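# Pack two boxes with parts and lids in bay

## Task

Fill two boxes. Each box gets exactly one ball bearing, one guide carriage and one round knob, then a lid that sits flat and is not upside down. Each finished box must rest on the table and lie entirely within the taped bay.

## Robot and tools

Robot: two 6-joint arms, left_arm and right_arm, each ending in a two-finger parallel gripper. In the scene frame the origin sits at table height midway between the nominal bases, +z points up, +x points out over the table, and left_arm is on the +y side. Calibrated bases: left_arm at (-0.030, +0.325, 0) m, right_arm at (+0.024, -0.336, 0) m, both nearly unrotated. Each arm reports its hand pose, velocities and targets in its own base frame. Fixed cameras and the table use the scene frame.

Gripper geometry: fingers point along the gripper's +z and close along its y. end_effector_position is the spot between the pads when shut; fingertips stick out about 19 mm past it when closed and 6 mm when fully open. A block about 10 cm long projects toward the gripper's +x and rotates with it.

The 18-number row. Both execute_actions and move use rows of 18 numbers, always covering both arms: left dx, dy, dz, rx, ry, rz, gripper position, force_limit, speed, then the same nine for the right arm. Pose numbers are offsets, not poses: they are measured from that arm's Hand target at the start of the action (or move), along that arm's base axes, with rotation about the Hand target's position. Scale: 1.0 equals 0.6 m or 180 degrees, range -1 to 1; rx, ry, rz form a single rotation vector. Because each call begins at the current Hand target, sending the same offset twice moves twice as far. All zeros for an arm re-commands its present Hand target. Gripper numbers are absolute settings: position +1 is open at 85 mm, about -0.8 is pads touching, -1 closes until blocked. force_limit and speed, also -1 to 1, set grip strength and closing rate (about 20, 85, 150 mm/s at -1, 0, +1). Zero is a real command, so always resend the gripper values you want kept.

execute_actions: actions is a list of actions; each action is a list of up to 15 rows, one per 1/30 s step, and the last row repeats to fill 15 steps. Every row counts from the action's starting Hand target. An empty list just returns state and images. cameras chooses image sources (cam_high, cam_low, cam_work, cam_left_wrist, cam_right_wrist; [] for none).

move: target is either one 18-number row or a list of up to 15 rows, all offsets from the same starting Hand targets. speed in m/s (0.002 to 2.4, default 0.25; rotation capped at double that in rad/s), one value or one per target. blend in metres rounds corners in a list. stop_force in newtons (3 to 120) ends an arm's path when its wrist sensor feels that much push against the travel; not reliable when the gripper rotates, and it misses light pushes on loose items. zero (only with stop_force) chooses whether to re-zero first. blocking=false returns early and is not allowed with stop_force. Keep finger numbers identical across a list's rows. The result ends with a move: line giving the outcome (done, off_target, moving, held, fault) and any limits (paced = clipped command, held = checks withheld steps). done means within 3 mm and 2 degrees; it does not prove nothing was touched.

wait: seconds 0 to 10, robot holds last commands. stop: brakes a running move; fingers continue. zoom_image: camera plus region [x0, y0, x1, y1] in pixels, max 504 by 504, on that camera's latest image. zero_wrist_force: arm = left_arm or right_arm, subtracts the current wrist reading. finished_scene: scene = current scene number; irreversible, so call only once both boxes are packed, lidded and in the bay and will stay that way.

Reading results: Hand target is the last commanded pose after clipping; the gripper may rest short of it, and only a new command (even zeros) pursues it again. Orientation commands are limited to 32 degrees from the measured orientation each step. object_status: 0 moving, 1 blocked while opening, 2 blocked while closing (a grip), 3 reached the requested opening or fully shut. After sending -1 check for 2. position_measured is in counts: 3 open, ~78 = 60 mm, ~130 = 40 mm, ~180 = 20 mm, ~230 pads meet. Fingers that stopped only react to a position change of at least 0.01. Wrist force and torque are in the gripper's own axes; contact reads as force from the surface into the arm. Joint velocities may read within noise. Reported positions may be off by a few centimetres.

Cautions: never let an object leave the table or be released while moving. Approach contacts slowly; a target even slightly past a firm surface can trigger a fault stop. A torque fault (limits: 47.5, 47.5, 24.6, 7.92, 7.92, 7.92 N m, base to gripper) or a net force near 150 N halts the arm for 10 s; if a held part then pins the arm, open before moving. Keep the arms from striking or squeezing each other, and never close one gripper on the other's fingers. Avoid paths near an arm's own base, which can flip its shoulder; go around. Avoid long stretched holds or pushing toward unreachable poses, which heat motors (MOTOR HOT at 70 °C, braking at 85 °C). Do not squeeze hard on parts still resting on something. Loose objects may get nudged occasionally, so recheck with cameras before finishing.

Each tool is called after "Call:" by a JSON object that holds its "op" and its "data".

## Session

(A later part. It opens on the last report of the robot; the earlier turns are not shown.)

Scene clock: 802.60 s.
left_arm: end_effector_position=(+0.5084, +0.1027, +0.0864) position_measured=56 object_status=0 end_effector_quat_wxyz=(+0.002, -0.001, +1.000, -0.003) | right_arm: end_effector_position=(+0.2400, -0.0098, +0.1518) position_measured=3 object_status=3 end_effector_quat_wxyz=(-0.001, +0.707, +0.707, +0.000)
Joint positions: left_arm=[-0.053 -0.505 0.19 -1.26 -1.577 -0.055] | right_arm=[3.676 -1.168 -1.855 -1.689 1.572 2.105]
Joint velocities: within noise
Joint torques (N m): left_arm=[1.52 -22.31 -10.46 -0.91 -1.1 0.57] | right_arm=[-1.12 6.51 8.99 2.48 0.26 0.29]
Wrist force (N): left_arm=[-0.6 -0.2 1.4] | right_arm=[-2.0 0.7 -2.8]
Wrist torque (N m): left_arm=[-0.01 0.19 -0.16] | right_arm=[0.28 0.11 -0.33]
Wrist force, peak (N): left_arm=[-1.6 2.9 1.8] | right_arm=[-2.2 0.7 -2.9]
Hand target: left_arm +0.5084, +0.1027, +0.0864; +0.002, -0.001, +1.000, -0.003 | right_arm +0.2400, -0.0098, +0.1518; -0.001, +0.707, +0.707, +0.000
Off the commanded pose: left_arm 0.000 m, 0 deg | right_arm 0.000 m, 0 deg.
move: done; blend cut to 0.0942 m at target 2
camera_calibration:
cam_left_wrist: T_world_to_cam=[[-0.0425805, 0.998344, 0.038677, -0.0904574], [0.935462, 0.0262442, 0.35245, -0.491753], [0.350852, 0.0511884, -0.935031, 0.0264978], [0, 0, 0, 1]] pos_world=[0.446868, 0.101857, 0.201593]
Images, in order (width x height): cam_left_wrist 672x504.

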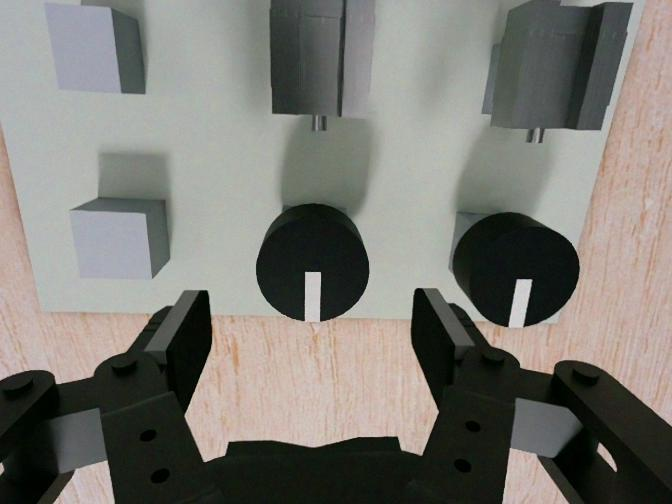

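Call:
{"op": "move", "data": {"target": [[0.0008,0.001,-0.0852,0,0,0,0.575,1,0.5,0,0,0,0,0,0,1,0,0],[0.0008,0.001,-0.0852,0,0,0,-1,-0.6,-1,0,0,0,0,0,0,1,0,0],[0.0008,0.001,0.05,0,0,0,-1,-0.6,-1,0,0,0,0,0,0,1,0,0],[-0.1,-0.28,0.07,0,0,0,-1,-0.6,-1,0,0,0,0,0,0,1,0,0],[-0.247,-0.745,0.06,0,0,-0.0135,-1,-0.6,-1,0,0,0,0,0,0,1,0,0]], "speed": [0.12,0.1,0.12,0.35,0.35], "blend": [0,0,0.04,0.1,0], "cameras": ["cam_left_wrist"]}}

Scene clock: 811.90 s.
left_arm: end_effector_position=(+0.3602, -0.3443, +0.1223) position_measured=121 object_status=2 end_effector_quat_wxyz=(+0.001, +0.020, +1.000, -0.003) | right_arm: end_effector_position=(+0.2400, -0.0098, +0.1518) position_measured=3 object_status=3 end_effector_quat_wxyz=(-0.001, +0.707, +0.707, +0.000)
Joint positions: left_arm=[-1.029 -0.66 0.325 -1.242 -1.571 -0.988] | right_arm=[3.676 -1.168 -1.855 -1.689 1.572 2.105]
Joint velocities: within noise
Joint torques (N m): left_arm=[-2.43 -25.9 -8.11 -2.93 -0.75 -0.57] | right_arm=[-0.85 6.17 9.01 2.43 0.25 0.69]
Wrist force (N): left_arm=[-0.7 0.0 1.9] | right_arm=[-2.1 0.6 -2.8]
Wrist torque (N m): left_arm=[0.03 0.19 -0.16] | right_arm=[0.27 0.12 -0.33]
Wrist force, peak (N): left_arm=[1.7 -0.2 -5.8] | right_arm=[-2.2 0.7 -2.9]
Hand target: left_arm +0.3602, -0.3443, +0.1224; +0.002, +0.020, +1.000, -0.003 | right_arm +0.2400, -0.0098, +0.1518; -0.001, +0.707, +0.707, +0.000
Off the commanded pose: left_arm 0.000 m, 0 deg | right_arm 0.000 m, 0 deg.
move: done; blend cut to 0.0898 m at target 4
camera_calibration:
cam_left_wrist: T_world_to_cam=[[-0.000191225, 0.999246, 0.0388218, 0.333147], [0.935779, -0.0135093, 0.352329, -0.367875], [0.352588, 0.036396, -0.935071, 0.129308], [0, 0, 0, 1]] pos_world=[0.298721, -0.342572, 0.237592]
Images, in order (width x height): cam_left_wrist 672x504.

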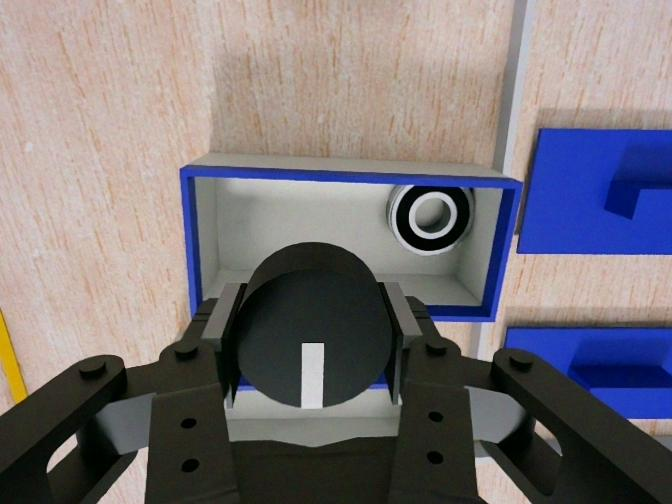

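Call:
{"op": "move", "data": {"target": [[-0.0008,0.0022,-0.12,0,0,0.004,-1,-0.6,-1,0,0,0,0,0,0,1,0,0],[-0.0008,0.0022,-0.175,0,0,0.004,-1,-0.6,-1,0,0,0,0,0,0,1,0,0]], "speed": [0.12,0.02], "stop_force": 4, "cameras": ["cam_left_wrist"]}}

Scene clock: 825.10 s.
left_arm: end_effector_position=(+0.3597, -0.3430, +0.0216) position_measured=121 object_status=2 end_effector_quat_wxyz=(+0.002, +0.014, +1.000, -0.003) | right_arm: end_effector_position=(+0.2400, -0.0098, +0.1518) position_measured=3 object_status=3 end_effector_quat_wxyz=(-0.001, +0.707, +0.707, +0.000)
Joint positions: left_arm=[-1.028 -0.718 0.915 -1.774 -1.571 -1] | right_arm=[3.676 -1.168 -1.855 -1.689 1.572 2.105]
Joint velocities: within noise
Joint torques (N m): left_arm=[-0.19 -18.08 -6.97 -2.36 -0.26 0.45] | right_arm=[-0.34 5.96 9.17 2.42 0.23 0.67]
Wrist force (N): left_arm=[0.1 0.0 -6.3] | right_arm=[-2.2 0.7 -2.8]
Wrist torque (N m): left_arm=[-0.12 0.16 -0.17] | right_arm=[0.29 0.13 -0.33]
Wrist force, peak (N): left_arm=[2.2 4.4 -26.5] | right_arm=[-2.3 0.5 -2.8]
Hand target: left_arm +0.3597, -0.3430, +0.0216; +0.002, +0.014, +1.000, -0.003 (not the last commanded pose) | right_arm +0.2400, -0.0098, +0.1518; -0.001, +0.707, +0.707, +0.000
Off the commanded pose: left_arm 0.004 m, 0 deg | right_arm 0.000 m, 0 deg.
move: contact (left_arm); path passed 1 of 2 targets
camera_calibration:
cam_left_wrist: T_world_to_cam=[[-0.012746, 0.999169, 0.0387142, 0.340292], [0.935838, -0.00171711, 0.352426, -0.327933], [0.352199, 0.0407223, -0.935039, 0.0368918], [0, 0, 0, 1]] pos_world=[0.298236, -0.342075, 0.136893]
Images, in order (width x height): cam_left_wrist 672x504.

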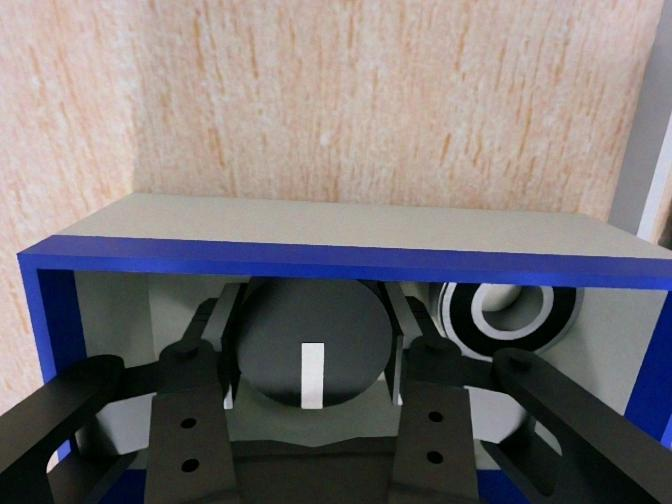

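Call:
{"op": "move", "data": {"target": [[0,0,0.004,0,0,0,-1,-0.6,-1,0,0,0,0,0,0,1,0,0],[0,0,0.004,0,0,0,0.25,-0.6,-0.7,0,0,0,0,0,0,1,0,0],[0,0.003,0.019,-0.1,0,0,0.25,-0.6,-0.7,0,0,0,0,0,0,1,0,0]], "speed": [0.03,0.03,0.06], "cameras": []}}

Call:
{"op": "move", "data": {"target": [0,-0.067,0,0,0,0,0.25,-0.6,-0.7,0,0,0,0,0,0,1,0,0], "speed": 0.03, "stop_force": 4, "cameras": ["cam_left_wrist"]}}

Scene clock: 833.77 s.
left_arm: end_effector_position=(+0.3597, -0.3412, +0.0331) position_measured=98 object_status=3 end_effector_quat_wxyz=(+0.004, +0.014, +0.987, -0.159) | right_arm: end_effector_position=(+0.2400, -0.0098, +0.1518) position_measured=3 object_status=3 end_effector_quat_wxyz=(-0.001, +0.707, +0.707, +0.000)
Joint positions: left_arm=[-0.931 -0.899 1.359 -2.293 -1.757 -0.928] | right_arm=[3.676 -1.168 -1.855 -1.689 1.572 2.105]
Joint velocities: within noise
Joint torques (N m): left_arm=[-2.43 -18.45 -9.41 -1.97 0.8 -0.64] | right_arm=[0.05 5.85 9.35 2.45 0.25 0.7]
Wrist force (N): left_arm=[-0.1 0.9 1.4] | right_arm=[-2.0 0.6 -2.7]
Wrist torque (N m): left_arm=[0.10 0.09 -0.21] | right_arm=[0.27 0.10 -0.33]
Wrist force, peak (N): left_arm=[0.2 0.1 -7.2] | right_arm=[-2.2 0.6 -3.0]
Hand target: left_arm +0.3597, -0.3412, +0.0330; +0.004, +0.014, +0.987, -0.159 | right_arm +0.2400, -0.0098, +0.1518; -0.001, +0.707, +0.707, +0.000
Off the commanded pose: left_arm 0.000 m, 0 deg | right_arm 0.000 m, 0 deg.
move: done
No camera images: "cameras" was empty.

Scene clock: 836.17 s.
left_arm: end_effector_position=(+0.3597, -0.3814, +0.0330) position_measured=98 object_status=3 end_effector_quat_wxyz=(+0.004, +0.014, +0.987, -0.159) | right_arm: end_effector_position=(+0.2400, -0.0098, +0.1518) position_measured=3 object_status=3 end_effector_quat_wxyz=(-0.001, +0.707, +0.707, +0.000)
Joint positions: left_arm=[-0.984 -0.795 1.173 -2.22 -1.743 -0.98] | right_arm=[3.676 -1.168 -1.855 -1.689 1.572 2.105]
Joint velocities: within noise
Joint torques (N m): left_arm=[1.63 -24.57 -10.45 -3.18 -0.72 0.56] | right_arm=[-0.03 5.77 9.33 2.46 0.26 0.7]
Wrist force (N): left_arm=[-0.1 0.9 1.4] | right_arm=[-2.1 0.6 -2.6]
Wrist torque (N m): left_arm=[0.11 0.09 -0.20] | right_arm=[0.28 0.11 -0.33]
Wrist force, peak (N): left_arm=[0.0 1.5 1.2] | right_arm=[-2.1 0.8 -2.9]
Hand target: left_arm +0.3597, -0.3814, +0.0330; +0.004, +0.014, +0.987, -0.159 | right_arm +0.2400, -0.0098, +0.1518; -0.001, +0.707, +0.707, +0.000
Off the commanded pose: left_arm 0.000 m, 0 deg | right_arm 0.000 m, 0 deg.
move: done
camera_calibration:
cam_left_wrist: T_world_to_cam=[[-0.0127479, 0.962214, -0.271995, 0.374349], [0.935832, 0.107298, 0.335717, -0.289879], [0.352216, -0.250262, -0.901838, -0.0629896], [0, 0, 0, 1]] pos_world=[0.298236, -0.344865, 0.142332]
Images, in order (width x height): cam_left_wrist 672x504.

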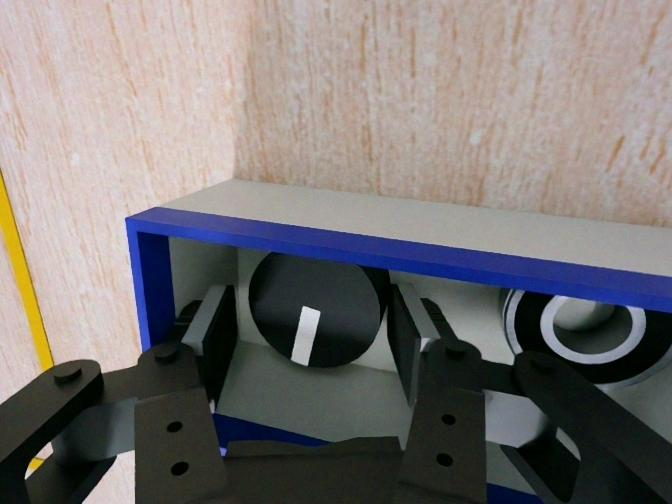

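Call:
{"op": "move", "data": {"target": [0,-0.008,0,0,0,0,0.25,-0.6,-0.7,0,0,0,0,0,0,1,0,0], "speed": 0.03, "stop_force": 4, "cameras": []}}

Call:
{"op": "move", "data": {"target": [[0,0.008,0.12,0,0,0,0.25,0,0,0,0,0,0,0,0,1,0,0],[0.04,0.25,0.14,0.1,0,0.004,0.575,0,0,0,0,0,0,0,0,1,0,0],[0.115,0.814,0.03,0.1,0,0.009,0.575,0,0,0,0,0,0,0,0,1,0,0]], "speed": [0.12,0.35,0.35], "blend": [0,0.08,0], "cameras": ["cam_left_wrist"]}}

Scene clock: 842.30 s.
left_arm: end_effector_position=(+0.3597, -0.3862, +0.0330) position_measured=98 object_status=3 end_effector_quat_wxyz=(+0.004, +0.014, +0.987, -0.159) | right_arm: end_effector_position=(+0.2400, -0.0098, +0.1518) position_measured=3 object_status=3 end_effector_quat_wxyz=(-0.001, +0.707, +0.707, +0.000)
Joint positions: left_arm=[-0.99 -0.781 1.147 -2.209 -1.742 -0.986] | right_arm=[3.676 -1.168 -1.855 -1.689 1.572 2.105]
Joint velocities: within noise
Joint torques (N m): left_arm=[0.42 -24.67 -8.3 -3.19 -0.55 0.57] | right_arm=[0.51 5.7 9.54 2.47 0.23 0.67]
Wrist force (N): left_arm=[0.0 0.9 1.3] | right_arm=[-2.1 0.8 -2.7]
Wrist torque (N m): left_arm=[0.10 0.08 -0.20] | right_arm=[0.30 0.12 -0.33]
Wrist force, peak (N): left_arm=[0.0 1.0 1.6] | right_arm=[-2.2 0.7 -2.9]
Hand target: left_arm +0.3597, -0.3862, +0.0330; +0.004, +0.014, +0.987, -0.159 | right_arm +0.2400, -0.0098, +0.1518; -0.001, +0.707, +0.707, +0.000
Off the commanded pose: left_arm 0.000 m, 0 deg | right_arm 0.000 m, 0 deg.
move: done
No camera images: "cameras" was empty.

Scene clock: 846.07 s.
left_arm: end_effector_position=(+0.4287, +0.1022, +0.0510) position_measured=56 object_status=3 end_effector_quat_wxyz=(+0.004, +0.000, +1.000, -0.003) | right_arm: end_effector_position=(+0.2400, -0.0098, +0.1518) position_measured=3 object_status=3 end_effector_quat_wxyz=(-0.001, +0.707, +0.707, +0.000)
Joint positions: left_arm=[-0.065 -1.013 1.292 -1.858 -1.576 -0.065] | right_arm=[3.676 -1.168 -1.855 -1.689 1.572 2.105]
Joint velocities: within noise
Joint torques (N m): left_arm=[1.46 -17.53 -10.56 -2.77 0.96 0.56] | right_arm=[0.58 5.42 9.49 2.43 0.22 0.64]
Wrist force (N): left_arm=[-0.6 0.2 1.4] | right_arm=[-2.1 0.7 -2.7]
Wrist torque (N m): left_arm=[0.05 0.18 -0.16] | right_arm=[0.29 0.12 -0.33]
Wrist force, peak (N): left_arm=[-1.0 3.3 1.5] | right_arm=[-2.1 0.7 -3.0]
Hand target: left_arm +0.4287, +0.1022, +0.0510; +0.004, +0.000, +1.000, -0.003 | right_arm +0.2400, -0.0098, +0.1518; -0.001, +0.707, +0.707, +0.000
Off the commanded pose: left_arm 0.000 m, 0 deg | right_arm 0.000 m, 0 deg.
move: done; blend cut to 0 m at target 2
camera_calibration:
cam_left_wrist: T_world_to_cam=[[-0.0407299, 0.998428, 0.0385075, -0.0927409], [0.933999, 0.0243542, 0.356444, -0.404114], [0.354945, 0.0504839, -0.933523, 0.0197229], [0, 0, 0, 1]] pos_world=[0.366664, 0.101441, 0.166027]
Images, in order (width x height): cam_left_wrist 672x504.

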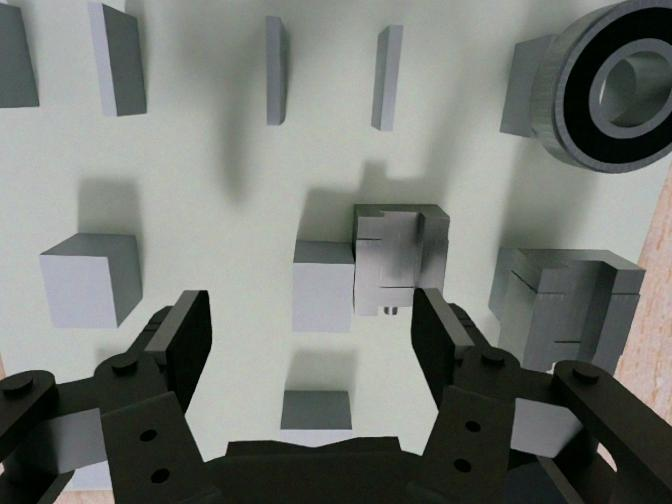

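Call:
{"op": "zoom_image", "data": {"camera": "cam_left_wrist", "region": [250, 170, 500, 360]}}

Call:
{"op": "execute_actions", "data": {"actions": [], "cameras": ["cam_work","cam_low","cam_left_wrist"]}}

Call:
{"op": "zoom_image", "data": {"camera": "cam_work", "region": [490, 190, 640, 310]}}

Call:
{"op": "zoom_image", "data": {"camera": "cam_low", "region": [370, 210, 450, 260]}}

Scaled by 2.016.

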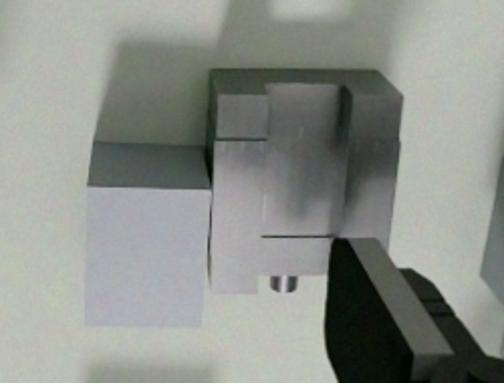

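Scene clock: 850.17 s.
left_arm: end_effector_position=(+0.4287, +0.1022, +0.0510) position_measured=56 object_status=3 end_effector_quat_wxyz=(+0.004, +0.000, +1.000, -0.003) | right_arm: end_effector_position=(+0.2400, -0.0098, +0.1518) position_measured=3 object_status=3 end_effector_quat_wxyz=(-0.001, +0.707, +0.707, +0.000)
Joint positions: left_arm=[-0.065 -1.013 1.292 -1.858 -1.576 -0.065] | right_arm=[3.676 -1.168 -1.855 -1.689 1.572 2.105]
Joint velocities: within noise
Joint torques (N m): left_arm=[1.45 -17.18 -9.18 -0.94 1 -0.43] | right_arm=[0.93 5.45 9.53 2.47 0.22 0.68]
Wrist force (N): left_arm=[-0.6 0.1 1.2] | right_arm=[-2.1 0.7 -2.7]
Wrist torque (N m): left_arm=[0.03 0.18 -0.16] | right_arm=[0.29 0.13 -0.33]
Wrist force, peak (N): left_arm=[-0.8 0.0 1.4] | right_arm=[-2.2 0.7 -2.8]
Hand target: left_arm +0.4287, +0.1022, +0.0510; +0.004, +0.000, +1.000, -0.003 | right_arm +0.2400, -0.0098, +0.1518; -0.001, +0.707, +0.707, +0.000
Tool commands: left_gripper/position=+0.575 left_gripper/force_limit=+0.0 left_gripper/speed=+0.0 right_gripper/position=+1.0 right_gripper/force_limit=+0.0 right_gripper/speed=+0.0
Off the commanded pose: left_arm 0.000 m, 0 deg | right_arm 0.000 m, 0 deg.
camera_calibration:
cam_left_wrist: T_world_to_cam=[[-0.0406715, 0.998425, 0.0386362, -0.0927828], [0.933957, 0.0242474, 0.356562, -0.404107], [0.355064, 0.0505864, -0.933472, 0.0196615], [0, 0, 0, 1]] pos_world=[0.366664, 0.101441, 0.166027]
Images, in order (width x height): cam_low 672x504, cam_work 672x504, cam_left_wrist 672x504.

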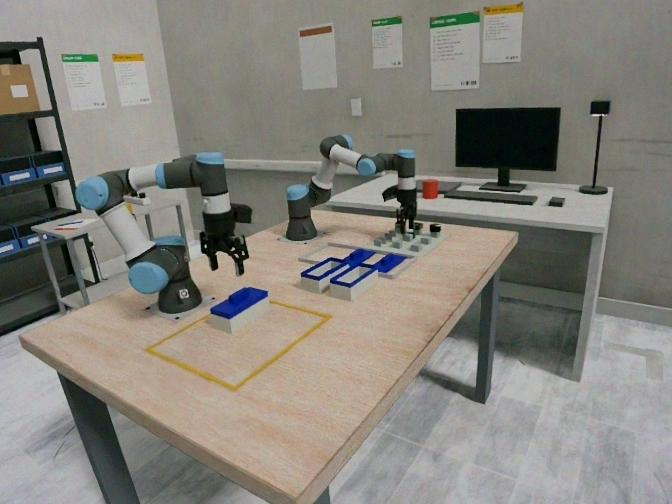

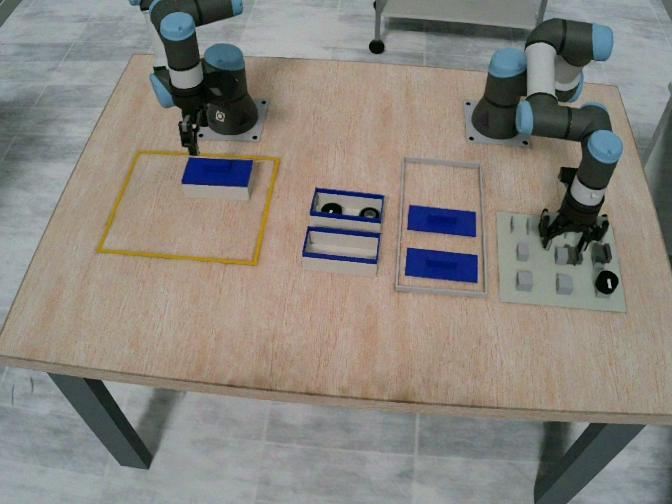

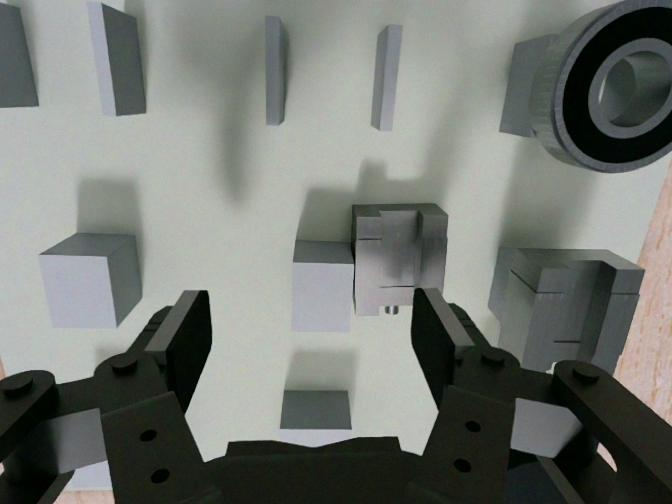

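Scaled by 3.360.

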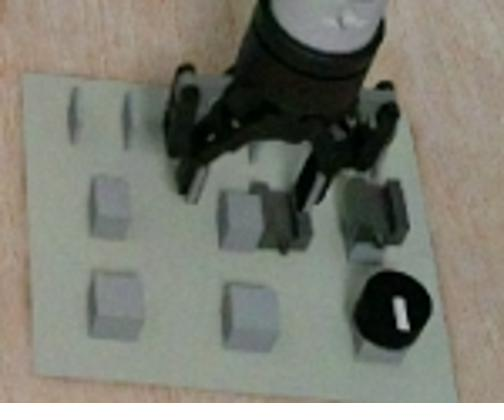

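Scaled by 6.300.

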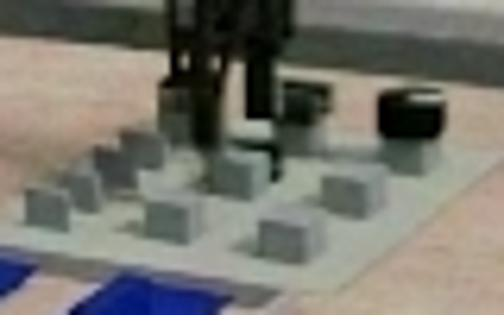

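Call:
{"op": "move", "data": {"target": [[0,0,0.08,0,0,0,0.575,0,0,0,0,0,0,0,0,1,0,0],[0.0035,0.148,0.065,0,0,0,0.575,0,0,0,0,0,0,0,0,1,0,0]], "speed": 0.2, "cameras": ["cam_left_wrist"]}}

Scene clock: 858.43 s.
left_arm: end_effector_position=(+0.4308, +0.1909, +0.0900) position_measured=56 object_status=3 end_effector_quat_wxyz=(+0.004, +0.000, +1.000, -0.003) | right_arm: end_effector_position=(+0.2400, -0.0098, +0.1518) position_measured=3 object_status=3 end_effector_quat_wxyz=(-0.001, +0.707, +0.707, +0.000)
Joint positions: left_arm=[0.139 -0.892 0.904 -1.589 -1.578 0.139] | right_arm=[3.676 -1.168 -1.855 -1.689 1.572 2.105]
Joint velocities: within noise
Joint torques (N m): left_arm=[1.13 -19.77 -11.03 -2.52 0.55 0.67] | right_arm=[1.24 5.29 9.65 2.49 0.23 0.63]
Wrist force (N): left_arm=[-0.6 -0.1 1.1] | right_arm=[-2.1 0.7 -2.8]
Wrist torque (N m): left_arm=[0.01 0.17 -0.16] | right_arm=[0.29 0.12 -0.33]
Wrist force, peak (N): left_arm=[-0.6 0.0 3.8] | right_arm=[-2.3 0.8 -2.8]
Hand target: left_arm +0.4308, +0.1910, +0.0900; +0.004, +0.000, +1.000, -0.003 | right_arm +0.2400, -0.0098, +0.1518; -0.001, +0.707, +0.707, +0.000
Off the commanded pose: left_arm 0.000 m, 0 deg | right_arm 0.000 m, 0 deg.
move: done
camera_calibration:
cam_left_wrist: T_world_to_cam=[[-0.0406409, 0.99843, 0.0385412, -0.182853], [0.933958, 0.0242527, 0.35656, -0.422093], [0.355066, 0.0504867, -0.933477, 0.0507552], [0, 0, 0, 1]] pos_world=[0.368764, 0.19024, 0.204928]
Images, in order (width x height): cam_left_wrist 672x504.

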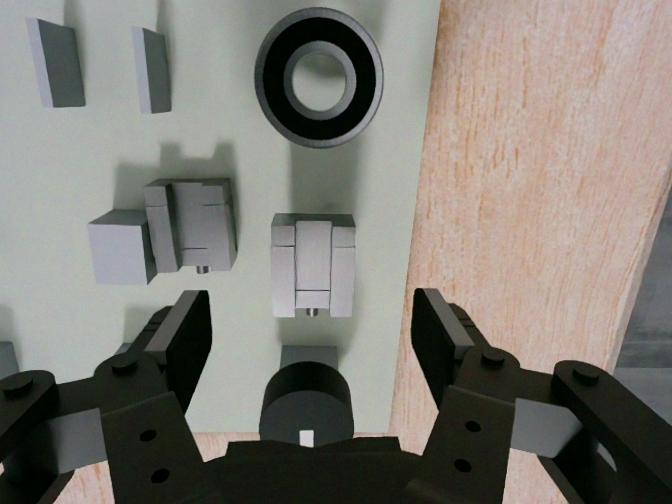

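Call:
{"op": "move", "data": {"target": [[0.0103,0.001,-0.0733,0,0,0,0.575,0,0,0,0,0,0,0,0,1,0,0],[0.0103,0.001,-0.0733,0,0,0,-1,-0.6,-1,0,0,0,0,0,0,1,0,0],[0.0103,0.001,0.05,0,0,0,-1,-0.6,-1,0,0,0,0,0,0,1,0,0],[0,-0.4,0.06,0,0,0,-1,-0.6,-1,0,0,0,0,0,0,1,0,0],[-0.1185,-0.893,0.06,0,0,-0.009,-1,-0.6,-1,0,0,0,0,0,0,1,0,0]], "speed": [0.1,0.1,0.12,0.35,0.35], "blend": [0,0,0.04,0.1,0], "cameras": ["cam_left_wrist"]}}

Scene clock: 873.40 s.
left_arm: end_effector_position=(+0.3597, -0.3448, +0.1260) position_measured=147 object_status=2 end_effector_quat_wxyz=(+0.004, +0.014, +1.000, -0.003) | right_arm: end_effector_position=(+0.2400, -0.0098, +0.1518) position_measured=3 object_status=3 end_effector_quat_wxyz=(-0.001, +0.707, +0.707, +0.000)
Joint positions: left_arm=[-1.032 -0.655 0.298 -1.223 -1.568 -1.004] | right_arm=[3.676 -1.168 -1.855 -1.689 1.572 2.105]
Joint velocities: within noise
Joint torques (N m): left_arm=[-2.45 -25.46 -7.46 -2.98 -0.94 -0.68] | right_arm=[1.1 5.1 9.84 2.45 0.25 0.63]
Wrist force (N): left_arm=[-0.8 -0.1 2.4] | right_arm=[-2.1 0.8 -2.7]
Wrist torque (N m): left_arm=[0.01 0.20 -0.16] | right_arm=[0.31 0.13 -0.33]
Wrist force, peak (N): left_arm=[1.7 -1.0 -4.6] | right_arm=[-2.1 0.8 -2.9]
Hand target: left_arm +0.3597, -0.3448, +0.1260; +0.004, +0.014, +1.000, -0.003 | right_arm +0.2400, -0.0098, +0.1518; -0.001, +0.707, +0.707, +0.000
Off the commanded pose: left_arm 0.000 m, 0 deg | right_arm 0.000 m, 0 deg.
move: done; blend cut to 0.037 m at target 3
camera_calibration:
cam_left_wrist: T_world_to_cam=[[-0.0125069, 0.999172, 0.0387056, 0.337892], [0.934328, -0.00211118, 0.356408, -0.364775], [0.356195, 0.0406213, -0.933528, 0.132825], [0, 0, 0, 1]] pos_world=[0.297734, -0.343778, 0.240926]
Images, in order (width x height): cam_left_wrist 672x504.

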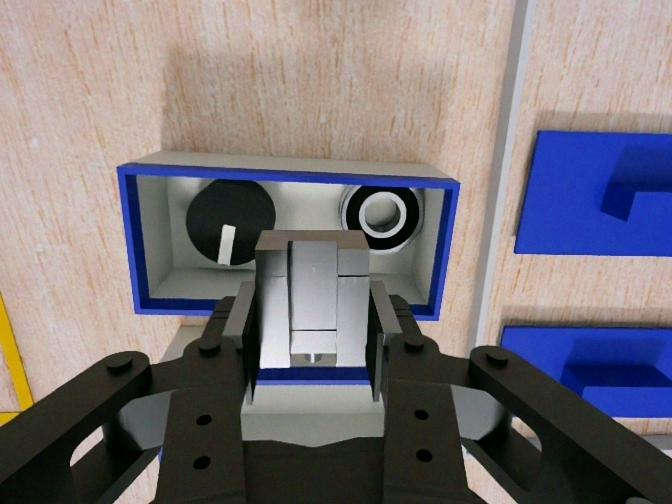

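Call:
{"op": "move", "data": {"target": [[0.0072,-0.007,-0.12,0,0,0.002,-1,-0.6,-1,0,0,0,0,0,0,1,0,0],[0.0072,-0.007,-0.147,0,0,0.002,-1,-0.6,-1,0,0,0,0,0,0,1,0,0]], "speed": [0.12,0.02], "stop_force": 4, "cameras": ["cam_left_wrist"]}}

Call:
{"op": "zoom_image", "data": {"camera": "cam_left_wrist", "region": [90, 150, 590, 450]}}

Scene clock: 883.37 s.
left_arm: end_effector_position=(+0.3640, -0.3490, +0.0451) position_measured=147 object_status=2 end_effector_quat_wxyz=(+0.004, +0.011, +1.000, -0.003) | right_arm: end_effector_position=(+0.2400, -0.0098, +0.1518) position_measured=3 object_status=3 end_effector_quat_wxyz=(-0.001, +0.707, +0.707, +0.000)
Joint positions: left_arm=[-1.029 -0.699 0.767 -1.648 -1.567 -1.007] | right_arm=[3.676 -1.168 -1.855 -1.689 1.572 2.105]
Joint velocities: within noise
Joint torques (N m): left_arm=[-0.27 -21.23 -8.24 -2.91 0.45 0.1] | right_arm=[1.02 4.98 10 2.48 0.21 0.6]
Wrist force (N): left_arm=[-0.2 0.3 0.7] | right_arm=[-2.1 0.7 -2.8]
Wrist torque (N m): left_arm=[0.04 0.20 -0.15] | right_arm=[0.29 0.12 -0.33]
Wrist force, peak (N): left_arm=[-0.1 2.0 -10.3] | right_arm=[-2.1 0.6 -2.9]
Hand target: left_arm +0.3640, -0.3490, +0.0451; +0.004, +0.011, +1.000, -0.003 (not the last commanded pose) | right_arm +0.2400, -0.0098, +0.1518; -0.001, +0.707, +0.707, +0.000
Off the commanded pose: left_arm 0.007 m, 0 deg | right_arm 0.000 m, 0 deg.
move: contact (left_arm); path passed 1 of 2 targets
camera_calibration:
cam_left_wrist: T_world_to_cam=[[-0.0187975, 0.999075, 0.0386742, 0.347592], [0.934298, 0.00377958, 0.356474, -0.33796], [0.355998, 0.042834, -0.933505, 0.0568777], [0, 0, 0, 1]] pos_world=[0.302041, -0.348429, 0.160127]
Images, in order (width x height): cam_left_wrist 672x504.

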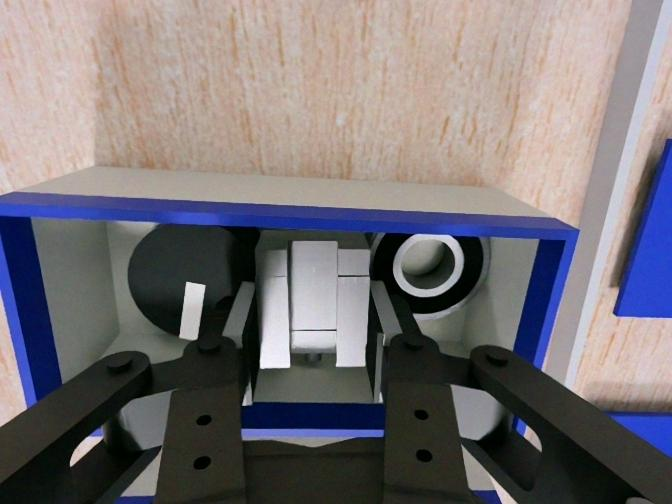

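Scaled by 1.008.

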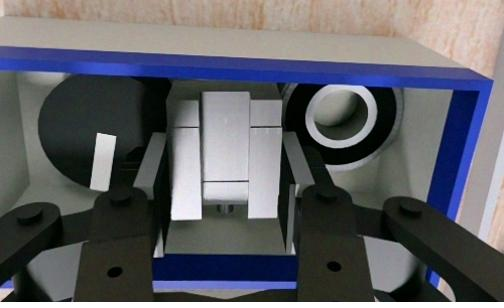

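Call:
{"op": "move", "data": {"target": [[0,0,0,0,0,0,0.1,-0.6,-1,0,0,0,0,0,0,1,0,0],[0,0,0.1,0,0,0,0.1,-0.6,-1,0,0,0,0,0,0,1,0,0]], "speed": [0.05,0.08], "cameras": ["cam_left_wrist"]}}

Call:
{"op": "zoom_image", "data": {"camera": "cam_left_wrist", "region": [60, 100, 560, 450]}}

Call:
{"op": "move", "data": {"target": [[0,0,0.05,0,0,0,0.1,-0.6,-1,0,0,0,0,0,0,1,0,0],[-0.0233,0.3317,0.02,0,0,-0.4958,0.1,-0.6,-1,0,0,0,0,0,0,1,0,0]], "speed": [0.15,0.3], "blend": [0.02,0], "cameras": ["cam_left_wrist","cam_work"]}}

Scene clock: 899.43 s.
left_arm: end_effector_position=(+0.3640, -0.3490, +0.1051) position_measured=117 object_status=3 end_effector_quat_wxyz=(+0.004, +0.011, +1.000, -0.003) | right_arm: end_effector_position=(+0.2400, -0.0098, +0.1518) position_measured=3 object_status=3 end_effector_quat_wxyz=(-0.001, +0.707, +0.707, +0.000)
Joint positions: left_arm=[-1.029 -0.658 0.406 -1.328 -1.567 -1.007] | right_arm=[3.676 -1.168 -1.855 -1.689 1.572 2.105]
Joint velocities: within noise
Joint torques (N m): left_arm=[1.38 -26.21 -8.37 -2.9 -1.14 0.57] | right_arm=[1.13 4.77 9.97 2.45 0.24 0.59]
Wrist force (N): left_arm=[-0.6 0.0 1.4] | right_arm=[-2.2 0.7 -2.7]
Wrist torque (N m): left_arm=[0.02 0.19 -0.16] | right_arm=[0.29 0.14 -0.33]
Wrist force, peak (N): left_arm=[-0.6 0.0 2.7] | right_arm=[-2.2 0.7 -2.9]
Hand target: left_arm +0.3640, -0.3490, +0.1051; +0.004, +0.011, +1.000, -0.003 | right_arm +0.2400, -0.0098, +0.1518; -0.001, +0.707, +0.707, +0.000
Off the commanded pose: left_arm 0.000 m, 0 deg | right_arm 0.000 m, 0 deg.
move: done
camera_calibration:
cam_left_wrist: T_world_to_cam=[[-0.0187356, 0.999071, 0.0388064, 0.345226], [0.934333, 0.00367881, 0.356383, -0.359338], [0.355909, 0.0429352, -0.933534, 0.112862], [0, 0, 0, 1]] pos_world=[0.302041, -0.34843, 0.220026]
Images, in order (width x height): cam_left_wrist 672x504.

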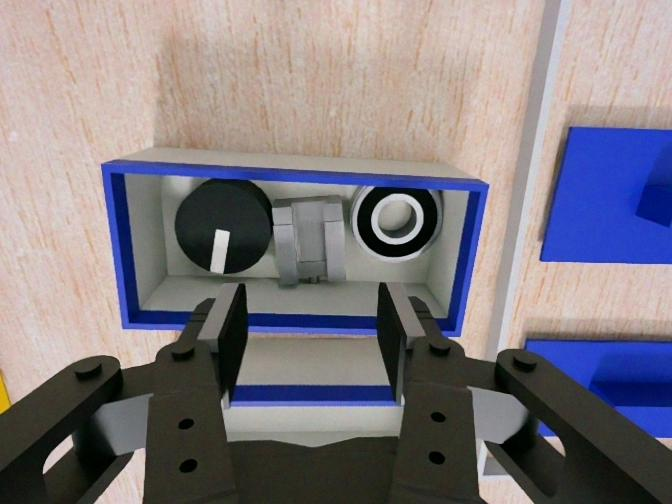

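Scaled by 1.008.

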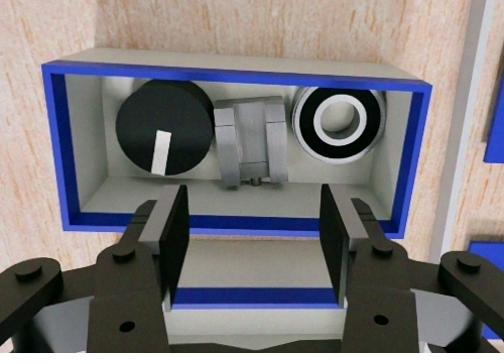

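Scene clock: 902.70 s.
left_arm: end_effector_position=(+0.3501, -0.1500, +0.1172) position_measured=117 object_status=3 end_effector_quat_wxyz=(+0.001, +0.710, +0.704, -0.005) end_effector_velocity=(+0.000, +0.000, +0.000) end_effector_angular_velocity=(+0.000, +0.001, -0.006) | right_arm: end_effector_position=(+0.2400, -0.0098, +0.1518) position_measured=3 object_status=3 end_effector_quat_wxyz=(-0.001, +0.707, +0.707, +0.000)
Joint positions: left_arm=[-0.75 -1.319 1.418 -1.671 -1.58 0.83] | right_arm=[3.676 -1.168 -1.855 -1.689 1.572 2.105]
Joint velocities: left_arm=[0.001 0 0 0 -0.001 0.007] | right_arm=[within noise]
Joint torques (N m): left_arm=[-0.25 -14.87 -8.91 -0.84 0.14 0.54] | right_arm=[1.21 4.74 10.01 2.45 0.23 0.6]
Wrist force (N): left_arm=[-0.8 0.0 1.2] | right_arm=[-2.1 0.6 -2.7]
Wrist torque (N m): left_arm=[0.03 0.21 -0.16] | right_arm=[0.28 0.13 -0.33]
Wrist force, peak (N): left_arm=[-0.8 -0.2 3.5] | right_arm=[-2.2 0.7 -2.9]
Hand target: left_arm +0.3501, -0.1500, +0.1171; +0.001, +0.710, +0.704, -0.005 | right_arm +0.2400, -0.0098, +0.1518; -0.001, +0.707, +0.707, +0.000
Off the commanded pose: left_arm 0.000 m, 0 deg | right_arm 0.000 m, 0 deg.
move: done; blend cut to 0.015 m at target 1
camera_calibration:
cam_left_wrist: T_world_to_cam=[[0.998737, 0.0320541, 0.0386836, -0.355589], [0.0161673, -0.934111, 0.356615, -0.17069], [0.0475658, -0.35554, -0.93345, 0.168731], [0, 0, 0, 1]] pos_world=[0.349874, -0.0880553, 0.232128]
Images, in order (width x height): cam_work 672x504, cam_left_wrist 672x504.

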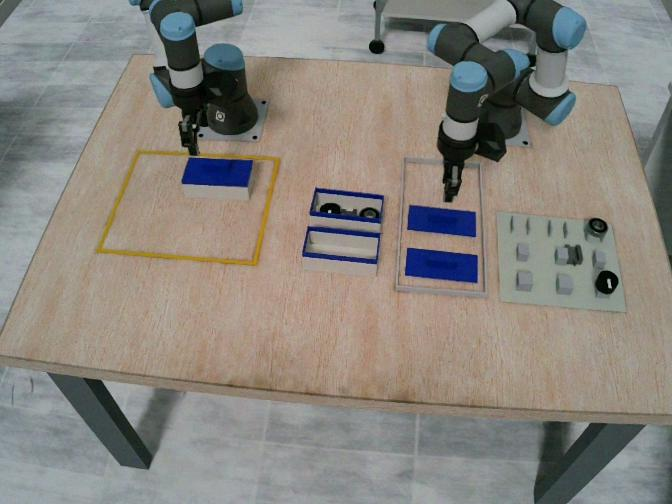

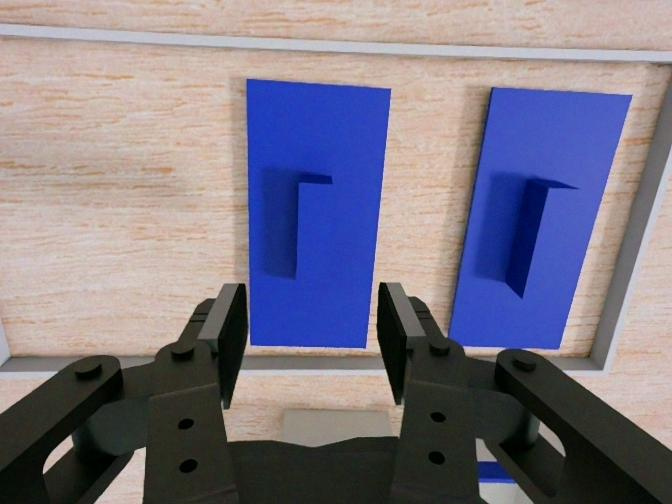

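Call:
{"op": "move", "data": {"target": [[-0.001,-0.005,-0.1352,0,0,-0.0045,0.1,-0.6,-1,0,0,0,0,0,0,1,0,0],[-0.001,-0.005,-0.1352,0,0,-0.0045,-1,-0.6,-1,0,0,0,0,0,0,1,0,0],[-0.001,-0.005,0.03,0,0,-0.0045,-1,-0.6,-1,0,0,0,0,0,0,1,0,0]], "speed": [0.12,0.1,0.12], "cameras": ["cam_left_wrist"]}}

Scene clock: 918.07 s.
left_arm: end_effector_position=(+0.3495, -0.1530, +0.1351) position_measured=191 object_status=2 end_effector_quat_wxyz=(+0.001, +0.715, +0.699, -0.005) end_effector_velocity=(-0.001, -0.001, +0.001) end_effector_angular_velocity=(+0.000, +0.001, -0.002) | right_arm: end_effector_position=(+0.2400, -0.0098, +0.1518) position_measured=3 object_status=3 end_effector_quat_wxyz=(-0.001, +0.707, +0.707, +0.000)
Joint positions: left_arm=[-0.757 -1.32 1.336 -1.587 -1.58 0.837] | right_arm=[3.676 -1.168 -1.855 -1.689 1.572 2.105]
Joint velocities: left_arm=[-0.002 0 -0.004 0.005 -0.001 0.001] | right_arm=[within noise]
Joint torques (N m): left_arm=[0.35 -17.45 -11.25 -0.96 -0.73 0.61] | right_arm=[0.97 4.8 10.19 2.44 0.23 0.52]
Wrist force (N): left_arm=[-0.7 0.0 1.9] | right_arm=[-2.0 0.7 -2.9]
Wrist torque (N m): left_arm=[0.03 0.19 -0.16] | right_arm=[0.29 0.11 -0.33]
Wrist force, peak (N): left_arm=[-0.2 -0.2 4.4] | right_arm=[-2.2 0.7 -2.9]
Hand target: left_arm +0.3495, -0.1530, +0.1351; +0.001, +0.715, +0.699, -0.005 | right_arm +0.2400, -0.0098, +0.1518; -0.001, +0.707, +0.707, +0.000
Off the commanded pose: left_arm 0.000 m, 0 deg | right_arm 0.000 m, 0 deg.
move: done
camera_calibration:
cam_left_wrist: T_world_to_cam=[[0.999091, 0.0178514, 0.0387148, -0.3579], [0.00287657, -0.934269, 0.356557, -0.175212], [0.0425351, -0.356121, -0.933471, 0.186078], [0, 0, 0, 1]] pos_world=[0.350164, -0.0910399, 0.250027]
Images, in order (width x height): cam_left_wrist 672x504.

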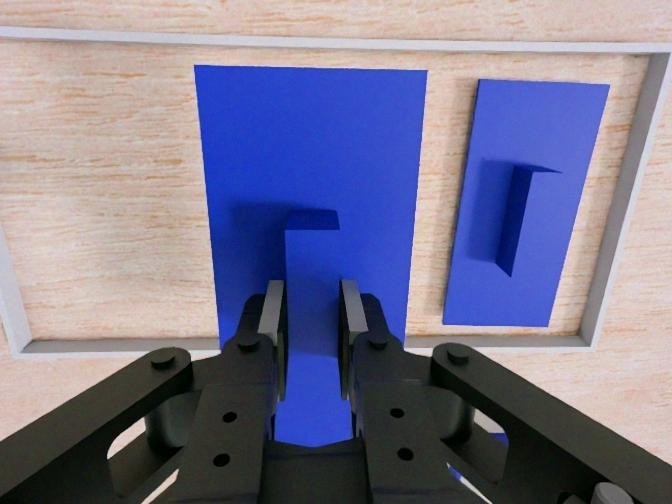

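Call:
{"op": "move", "data": {"target": [[0.0158,-0.335,-0.045,0,0,-0.0045,-1,-0.6,-1,0.128,0.236,0.113,0,0,0,1,0,0]], "speed": 0.25, "cameras": ["cam_right_wrist","cam_low"]}}

Call:
{"op": "zoom_image", "data": {"camera": "cam_low", "region": [270, 210, 370, 300]}}

Call:
{"op": "zoom_image", "data": {"camera": "cam_right_wrist", "region": [230, 0, 450, 150]}}

Scene clock: 935.10 s.
left_arm: end_effector_position=(+0.3589, -0.3539, +0.1081) position_measured=191 object_status=2 end_effector_quat_wxyz=(+0.000, +0.720, +0.694, -0.005) end_effector_velocity=(+0.000, -0.001, +0.000) end_effector_angular_velocity=(-0.002, +0.000, +0.000) | right_arm: end_effector_position=(+0.3169, +0.1319, +0.2196) position_measured=3 object_status=3 end_effector_quat_wxyz=(-0.001, +0.707, +0.707, +0.001)
Joint positions: left_arm=[-1.037 -0.625 0.325 -1.274 -1.58 0.571] | right_arm=[3.927 -1.704 -1.074 -1.933 1.572 2.355]
Joint velocities: left_arm=[-0.001 -0.002 0.005 -0.005 -0.001 0] | right_arm=[within noise]
Joint torques (N m): left_arm=[-1.8 -25.96 -8.03 -2.97 -0.64 -0.62] | right_arm=[1.83 9.75 10.36 1.19 -0.25 1.05]
Wrist force (N): left_arm=[-0.5 0.1 2.1] | right_arm=[-2.2 0.7 -2.6]
Wrist torque (N m): left_arm=[0.03 0.17 -0.16] | right_arm=[0.28 0.14 -0.32]
Wrist force, peak (N): left_arm=[-3.1 -0.3 2.5] | right_arm=[-4.1 -0.3 -1.8]
Hand target: left_arm +0.3589, -0.3540, +0.1081; +0.001, +0.720, +0.694, -0.005 | right_arm +0.3168, +0.1318, +0.2196; -0.001, +0.707, +0.707, +0.000
Off the commanded pose: left_arm 0.000 m, 0 deg | right_arm 0.000 m, 0 deg.
move: done
camera_calibration:
cam_right_wrist: T_world_to_cam=[[0.998234, -0.00750825, -0.0589264, -0.296089], [0.00709309, -0.969817, 0.243731, 0.111045], [-0.0589778, -0.243719, -0.968051, 0.379702], [0, 0, 0, 1]] pos_world=[0.317172, 0.19801, 0.323059]
Images, in order (width x height): cam_low 672x504, cam_right_wrist 672x504.

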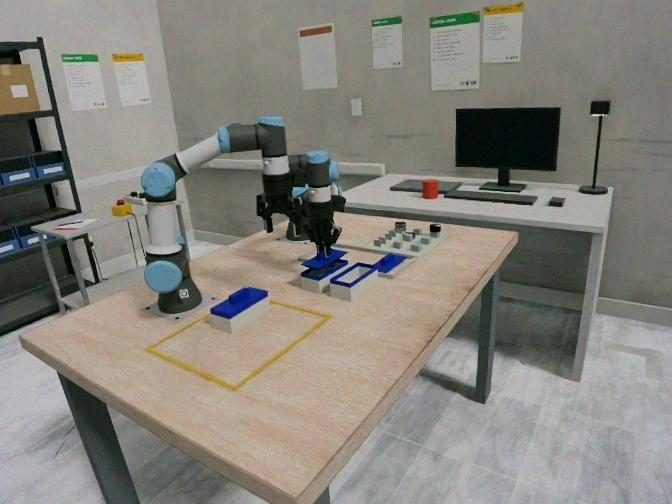

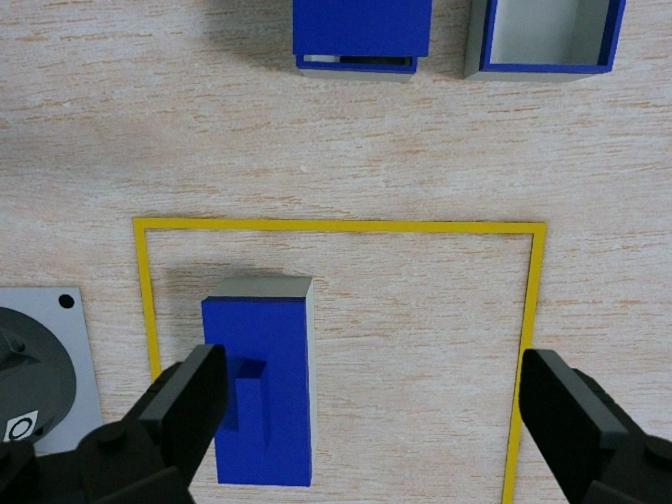

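Scaled by 5.040.

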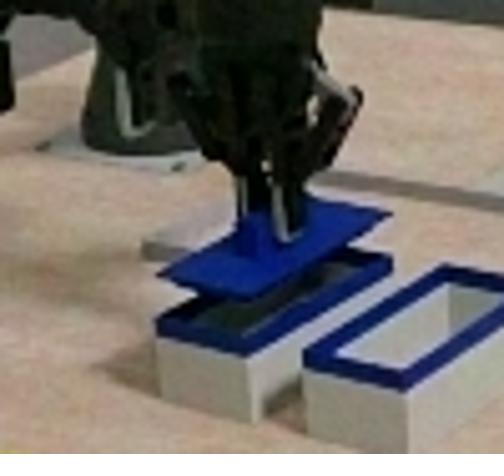

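Scaled by 2.291.

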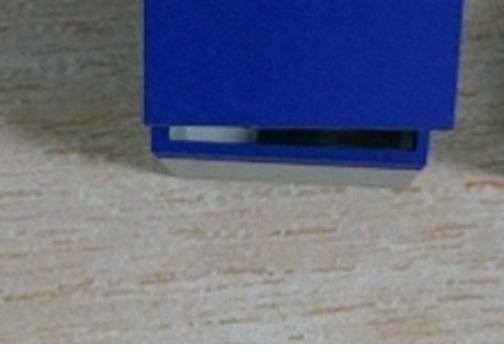

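Call:
{"op": "move", "data": {"target": [[-0.0027,-0.0017,-0.02,0,0,-0.005,-1,-0.6,-1,0,0,0,0,0,0,1,0,0]], "speed": 0.05, "cameras": ["cam_right_wrist","cam_low"]}}

Call:
{"op": "zoom_image", "data": {"camera": "cam_low", "region": [270, 210, 370, 300]}}

Call:
{"op": "zoom_image", "data": {"camera": "cam_right_wrist", "region": [230, 0, 450, 150]}}

Scene clock: 941.93 s.
left_arm: end_effector_position=(+0.3573, -0.3550, +0.0962) position_measured=191 object_status=2 end_effector_quat_wxyz=(+0.001, +0.726, +0.688, -0.005) | right_arm: end_effector_position=(+0.3168, +0.1318, +0.2196) position_measured=3 object_status=3 end_effector_quat_wxyz=(-0.001, +0.707, +0.707, +0.000)
Joint positions: left_arm=[-1.041 -0.662 0.455 -1.367 -1.58 0.583] | right_arm=[3.927 -1.704 -1.074 -1.933 1.572 2.355]
Joint velocities: within noise
Joint torques (N m): left_arm=[-0.17 -21.83 -10.85 -0.86 0.72 -0.63] | right_arm=[1.68 9.76 9.65 1.51 -0.35 1]
Wrist force (N): left_arm=[-0.5 0.2 1.8] | right_arm=[-2.1 0.7 -2.6]
Wrist torque (N m): left_arm=[0.05 0.16 -0.16] | right_arm=[0.29 0.13 -0.33]
Wrist force, peak (N): left_arm=[-0.6 0.0 2.4] | right_arm=[-2.2 0.7 -2.8]
Hand target: left_arm +0.3573, -0.3550, +0.0961; +0.001, +0.726, +0.688, -0.005 | right_arm +0.3168, +0.1318, +0.2196; -0.001, +0.707, +0.707, +0.000
Off the commanded pose: left_arm 0.000 m, 0 deg | right_arm 0.000 m, 0 deg.
move: done
camera_calibration:
cam_right_wrist: T_world_to_cam=[[0.998228, -0.00754615, -0.059024, -0.296047], [0.00709309, -0.969764, 0.243943, 0.110964], [-0.0590802, -0.24393, -0.967992, 0.379757], [0, 0, 0, 1]] pos_world=[0.317172, 0.198009, 0.323059]
Images, in order (width x height): cam_low 672x504, cam_right_wrist 672x504.

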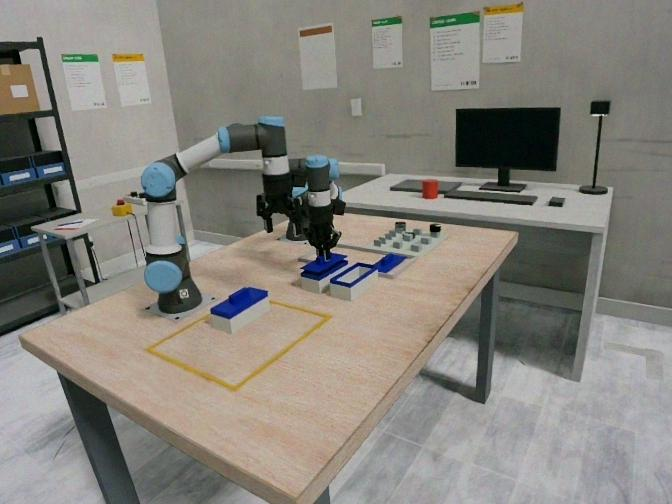

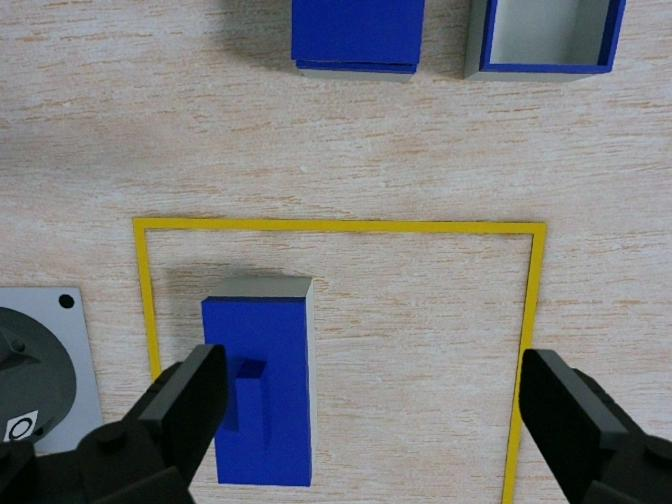

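Scaled by 5.040.

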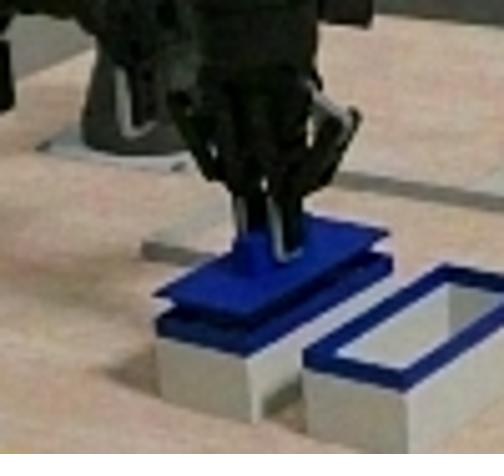

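Scaled by 2.291.

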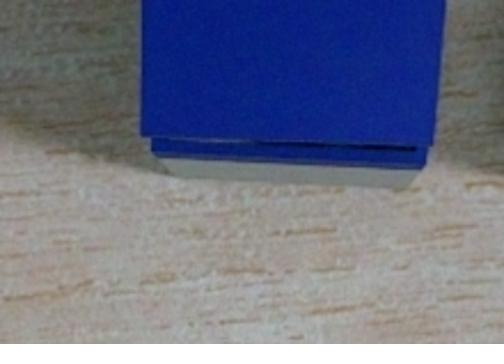

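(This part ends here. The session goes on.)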